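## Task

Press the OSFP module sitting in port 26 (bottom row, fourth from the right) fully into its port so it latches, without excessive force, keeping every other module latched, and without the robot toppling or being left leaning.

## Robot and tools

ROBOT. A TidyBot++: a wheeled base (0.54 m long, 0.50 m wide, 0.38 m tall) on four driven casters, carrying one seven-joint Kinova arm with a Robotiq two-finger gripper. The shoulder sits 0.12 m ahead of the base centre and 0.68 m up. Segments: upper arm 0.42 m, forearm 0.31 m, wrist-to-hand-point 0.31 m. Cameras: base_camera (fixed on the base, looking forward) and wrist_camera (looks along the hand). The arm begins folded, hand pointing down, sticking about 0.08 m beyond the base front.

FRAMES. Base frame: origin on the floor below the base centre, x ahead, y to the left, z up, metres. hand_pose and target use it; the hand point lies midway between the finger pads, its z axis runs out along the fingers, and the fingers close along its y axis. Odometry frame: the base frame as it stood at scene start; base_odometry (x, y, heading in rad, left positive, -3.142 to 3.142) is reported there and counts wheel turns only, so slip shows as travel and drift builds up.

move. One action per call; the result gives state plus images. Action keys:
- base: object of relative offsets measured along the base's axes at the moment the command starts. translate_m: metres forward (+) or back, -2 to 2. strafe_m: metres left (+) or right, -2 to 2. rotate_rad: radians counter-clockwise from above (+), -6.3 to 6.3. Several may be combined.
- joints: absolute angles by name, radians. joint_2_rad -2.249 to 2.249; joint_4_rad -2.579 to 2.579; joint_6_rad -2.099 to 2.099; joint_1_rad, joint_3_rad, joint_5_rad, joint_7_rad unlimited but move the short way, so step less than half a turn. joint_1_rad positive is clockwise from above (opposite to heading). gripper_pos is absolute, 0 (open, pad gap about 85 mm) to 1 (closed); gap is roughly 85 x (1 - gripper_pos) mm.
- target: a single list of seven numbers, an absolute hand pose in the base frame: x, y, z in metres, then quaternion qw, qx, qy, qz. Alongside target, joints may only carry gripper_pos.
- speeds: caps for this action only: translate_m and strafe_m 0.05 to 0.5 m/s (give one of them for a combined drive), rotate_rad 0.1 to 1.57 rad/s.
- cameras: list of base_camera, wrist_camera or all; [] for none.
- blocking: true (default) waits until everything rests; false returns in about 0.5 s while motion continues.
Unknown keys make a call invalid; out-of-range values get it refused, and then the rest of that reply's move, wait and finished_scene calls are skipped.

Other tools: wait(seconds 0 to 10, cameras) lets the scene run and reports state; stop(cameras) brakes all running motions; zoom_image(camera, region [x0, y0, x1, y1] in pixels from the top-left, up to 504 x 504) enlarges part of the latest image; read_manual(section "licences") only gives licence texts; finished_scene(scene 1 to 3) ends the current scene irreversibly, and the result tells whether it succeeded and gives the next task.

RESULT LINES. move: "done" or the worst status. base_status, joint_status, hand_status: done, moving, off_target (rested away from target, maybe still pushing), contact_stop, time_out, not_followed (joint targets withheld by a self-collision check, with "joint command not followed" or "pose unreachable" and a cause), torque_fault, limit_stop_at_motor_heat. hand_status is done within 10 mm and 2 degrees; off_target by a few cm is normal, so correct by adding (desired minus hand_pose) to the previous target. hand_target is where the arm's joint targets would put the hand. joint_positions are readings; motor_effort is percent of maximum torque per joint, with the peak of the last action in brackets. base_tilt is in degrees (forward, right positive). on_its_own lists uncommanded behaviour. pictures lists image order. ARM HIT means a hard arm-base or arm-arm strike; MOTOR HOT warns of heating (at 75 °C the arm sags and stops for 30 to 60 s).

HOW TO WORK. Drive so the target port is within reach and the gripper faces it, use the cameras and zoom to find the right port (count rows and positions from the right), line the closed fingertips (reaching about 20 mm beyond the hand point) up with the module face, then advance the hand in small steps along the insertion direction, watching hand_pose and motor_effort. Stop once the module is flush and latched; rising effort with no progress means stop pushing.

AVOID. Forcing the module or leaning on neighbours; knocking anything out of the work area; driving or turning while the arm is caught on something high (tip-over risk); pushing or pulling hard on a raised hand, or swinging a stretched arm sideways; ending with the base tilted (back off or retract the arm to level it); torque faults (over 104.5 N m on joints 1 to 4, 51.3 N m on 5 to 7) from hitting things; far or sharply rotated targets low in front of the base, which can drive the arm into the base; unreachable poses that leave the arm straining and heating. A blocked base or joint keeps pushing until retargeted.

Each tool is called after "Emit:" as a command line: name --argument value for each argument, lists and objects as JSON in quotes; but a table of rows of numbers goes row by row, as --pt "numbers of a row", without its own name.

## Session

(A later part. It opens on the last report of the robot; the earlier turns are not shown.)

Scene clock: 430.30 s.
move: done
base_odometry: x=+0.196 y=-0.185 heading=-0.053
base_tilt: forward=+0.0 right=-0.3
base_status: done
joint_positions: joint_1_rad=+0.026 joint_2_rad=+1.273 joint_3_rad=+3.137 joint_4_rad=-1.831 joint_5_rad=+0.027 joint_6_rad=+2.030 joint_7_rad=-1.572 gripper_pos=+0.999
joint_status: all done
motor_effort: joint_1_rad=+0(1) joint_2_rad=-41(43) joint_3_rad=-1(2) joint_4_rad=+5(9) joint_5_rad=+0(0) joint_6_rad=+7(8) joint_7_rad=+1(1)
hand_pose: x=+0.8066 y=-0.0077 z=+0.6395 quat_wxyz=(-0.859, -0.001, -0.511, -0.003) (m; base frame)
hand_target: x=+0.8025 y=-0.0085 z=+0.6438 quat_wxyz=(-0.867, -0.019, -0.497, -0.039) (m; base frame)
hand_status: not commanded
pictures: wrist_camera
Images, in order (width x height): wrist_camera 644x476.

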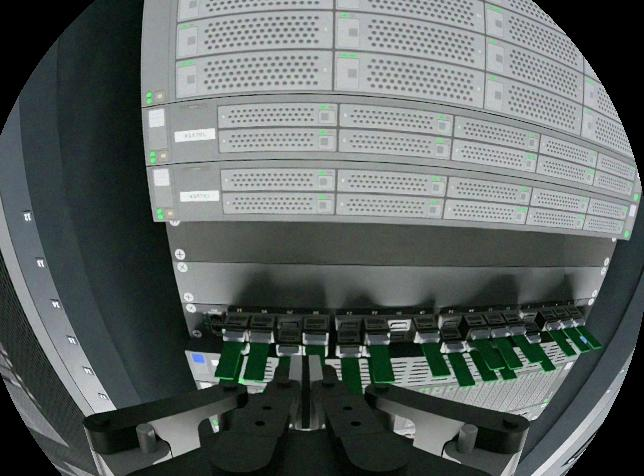

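Emit:
move --cameras '["wrist_camera"]'

Emit:
zoom_image --camera "wrist_camera" --region '[300, 290, 370, 360]'

Emit:
zoom_image --camera "wrist_camera" --region '[230, 290, 300, 360]'

Scene clock: 443.80 s.
base_odometry: x=+0.196 y=-0.185 heading=-0.053
base_tilt: forward=+0.1 right=-0.2
base_status: done
joint_positions: joint_1_rad=+0.026 joint_2_rad=+1.273 joint_3_rad=+3.137 joint_4_rad=-1.830 joint_5_rad=+0.027 joint_6_rad=+2.032 joint_7_rad=-1.572 gripper_pos=+0.999
joint_status: all done
motor_effort: joint_1_rad=+0(1) joint_2_rad=-41(43) joint_3_rad=-1(2) joint_4_rad=+5(9) joint_5_rad=+0(0) joint_6_rad=+6(8) joint_7_rad=+0(1)
hand_pose: x=+0.8064 y=-0.0077 z=+0.6400 quat_wxyz=(-0.860, -0.001, -0.511, -0.003) (m; base frame)
hand_target: x=+0.8025 y=-0.0085 z=+0.6438 quat_wxyz=(-0.867, -0.019, -0.497, -0.039) (m; base frame)
hand_status: not commanded
pictures: wrist_camera
Images, in order (width x height): wrist_camera 644x476.

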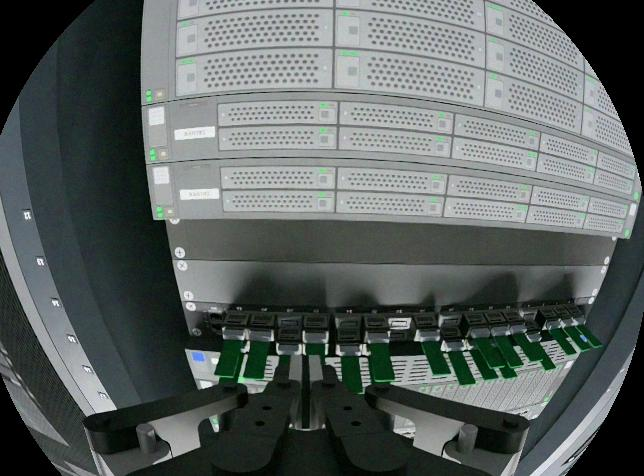

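Scaled by 7.200.

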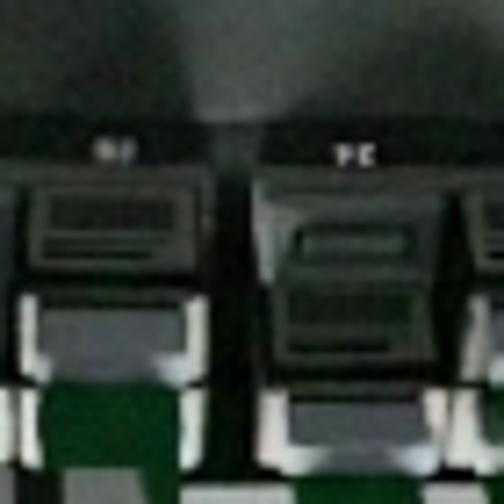

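Scaled by 7.200.

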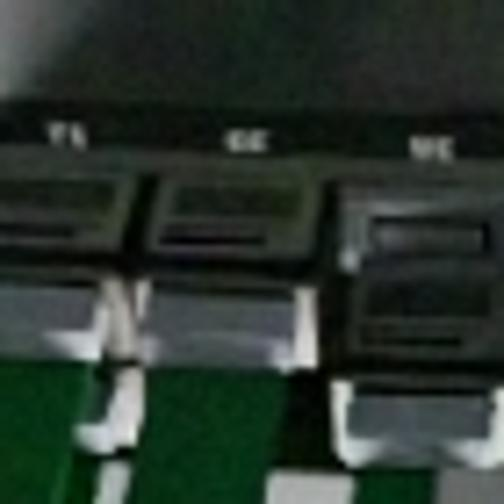

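Emit:
zoom_image --camera "wrist_camera" --region '[345, 290, 415, 360]'

Emit:
zoom_image --camera "wrist_camera" --region '[290, 300, 340, 350]'

Emit:
zoom_image --camera "wrist_camera" --region '[238, 300, 288, 350]'

Emit:
zoom_image --camera "wrist_camera" --region '[352, 300, 402, 350]'

Scaled by 7.200.

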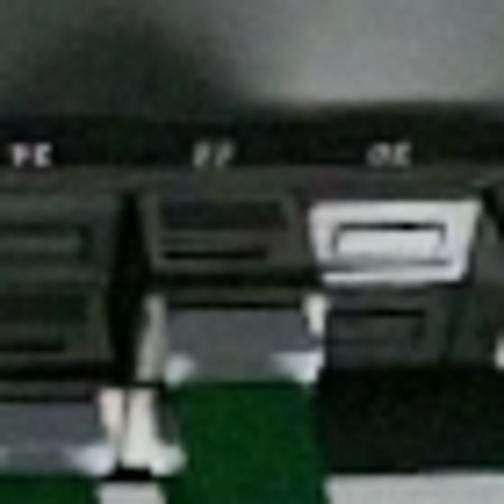

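Scaled by 10.080.

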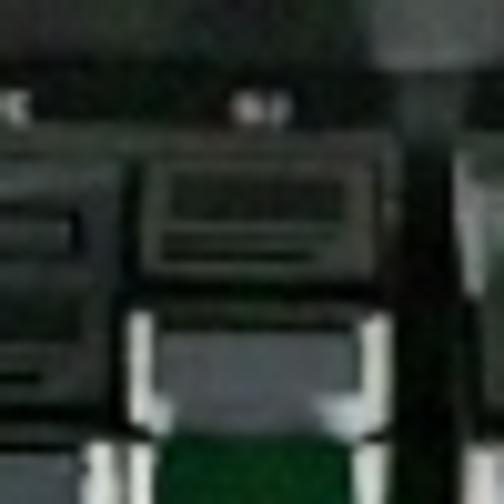

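Scaled by 10.080.

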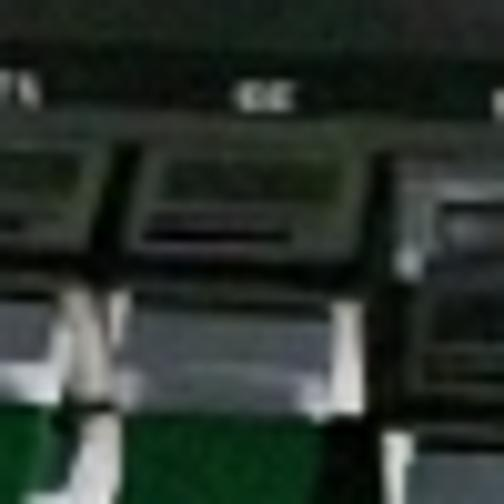

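Scaled by 10.080.

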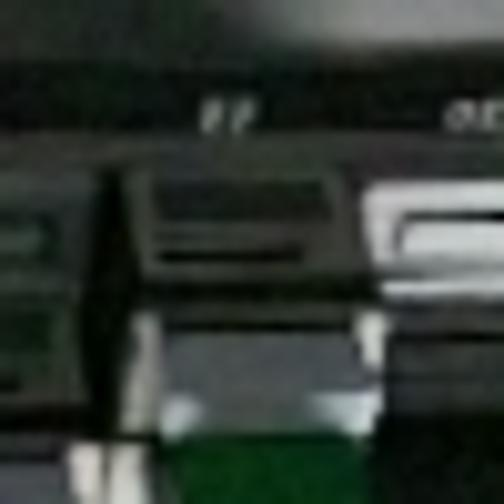

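Emit:
finished_scene --scene 3

The scene is finished: the task was done.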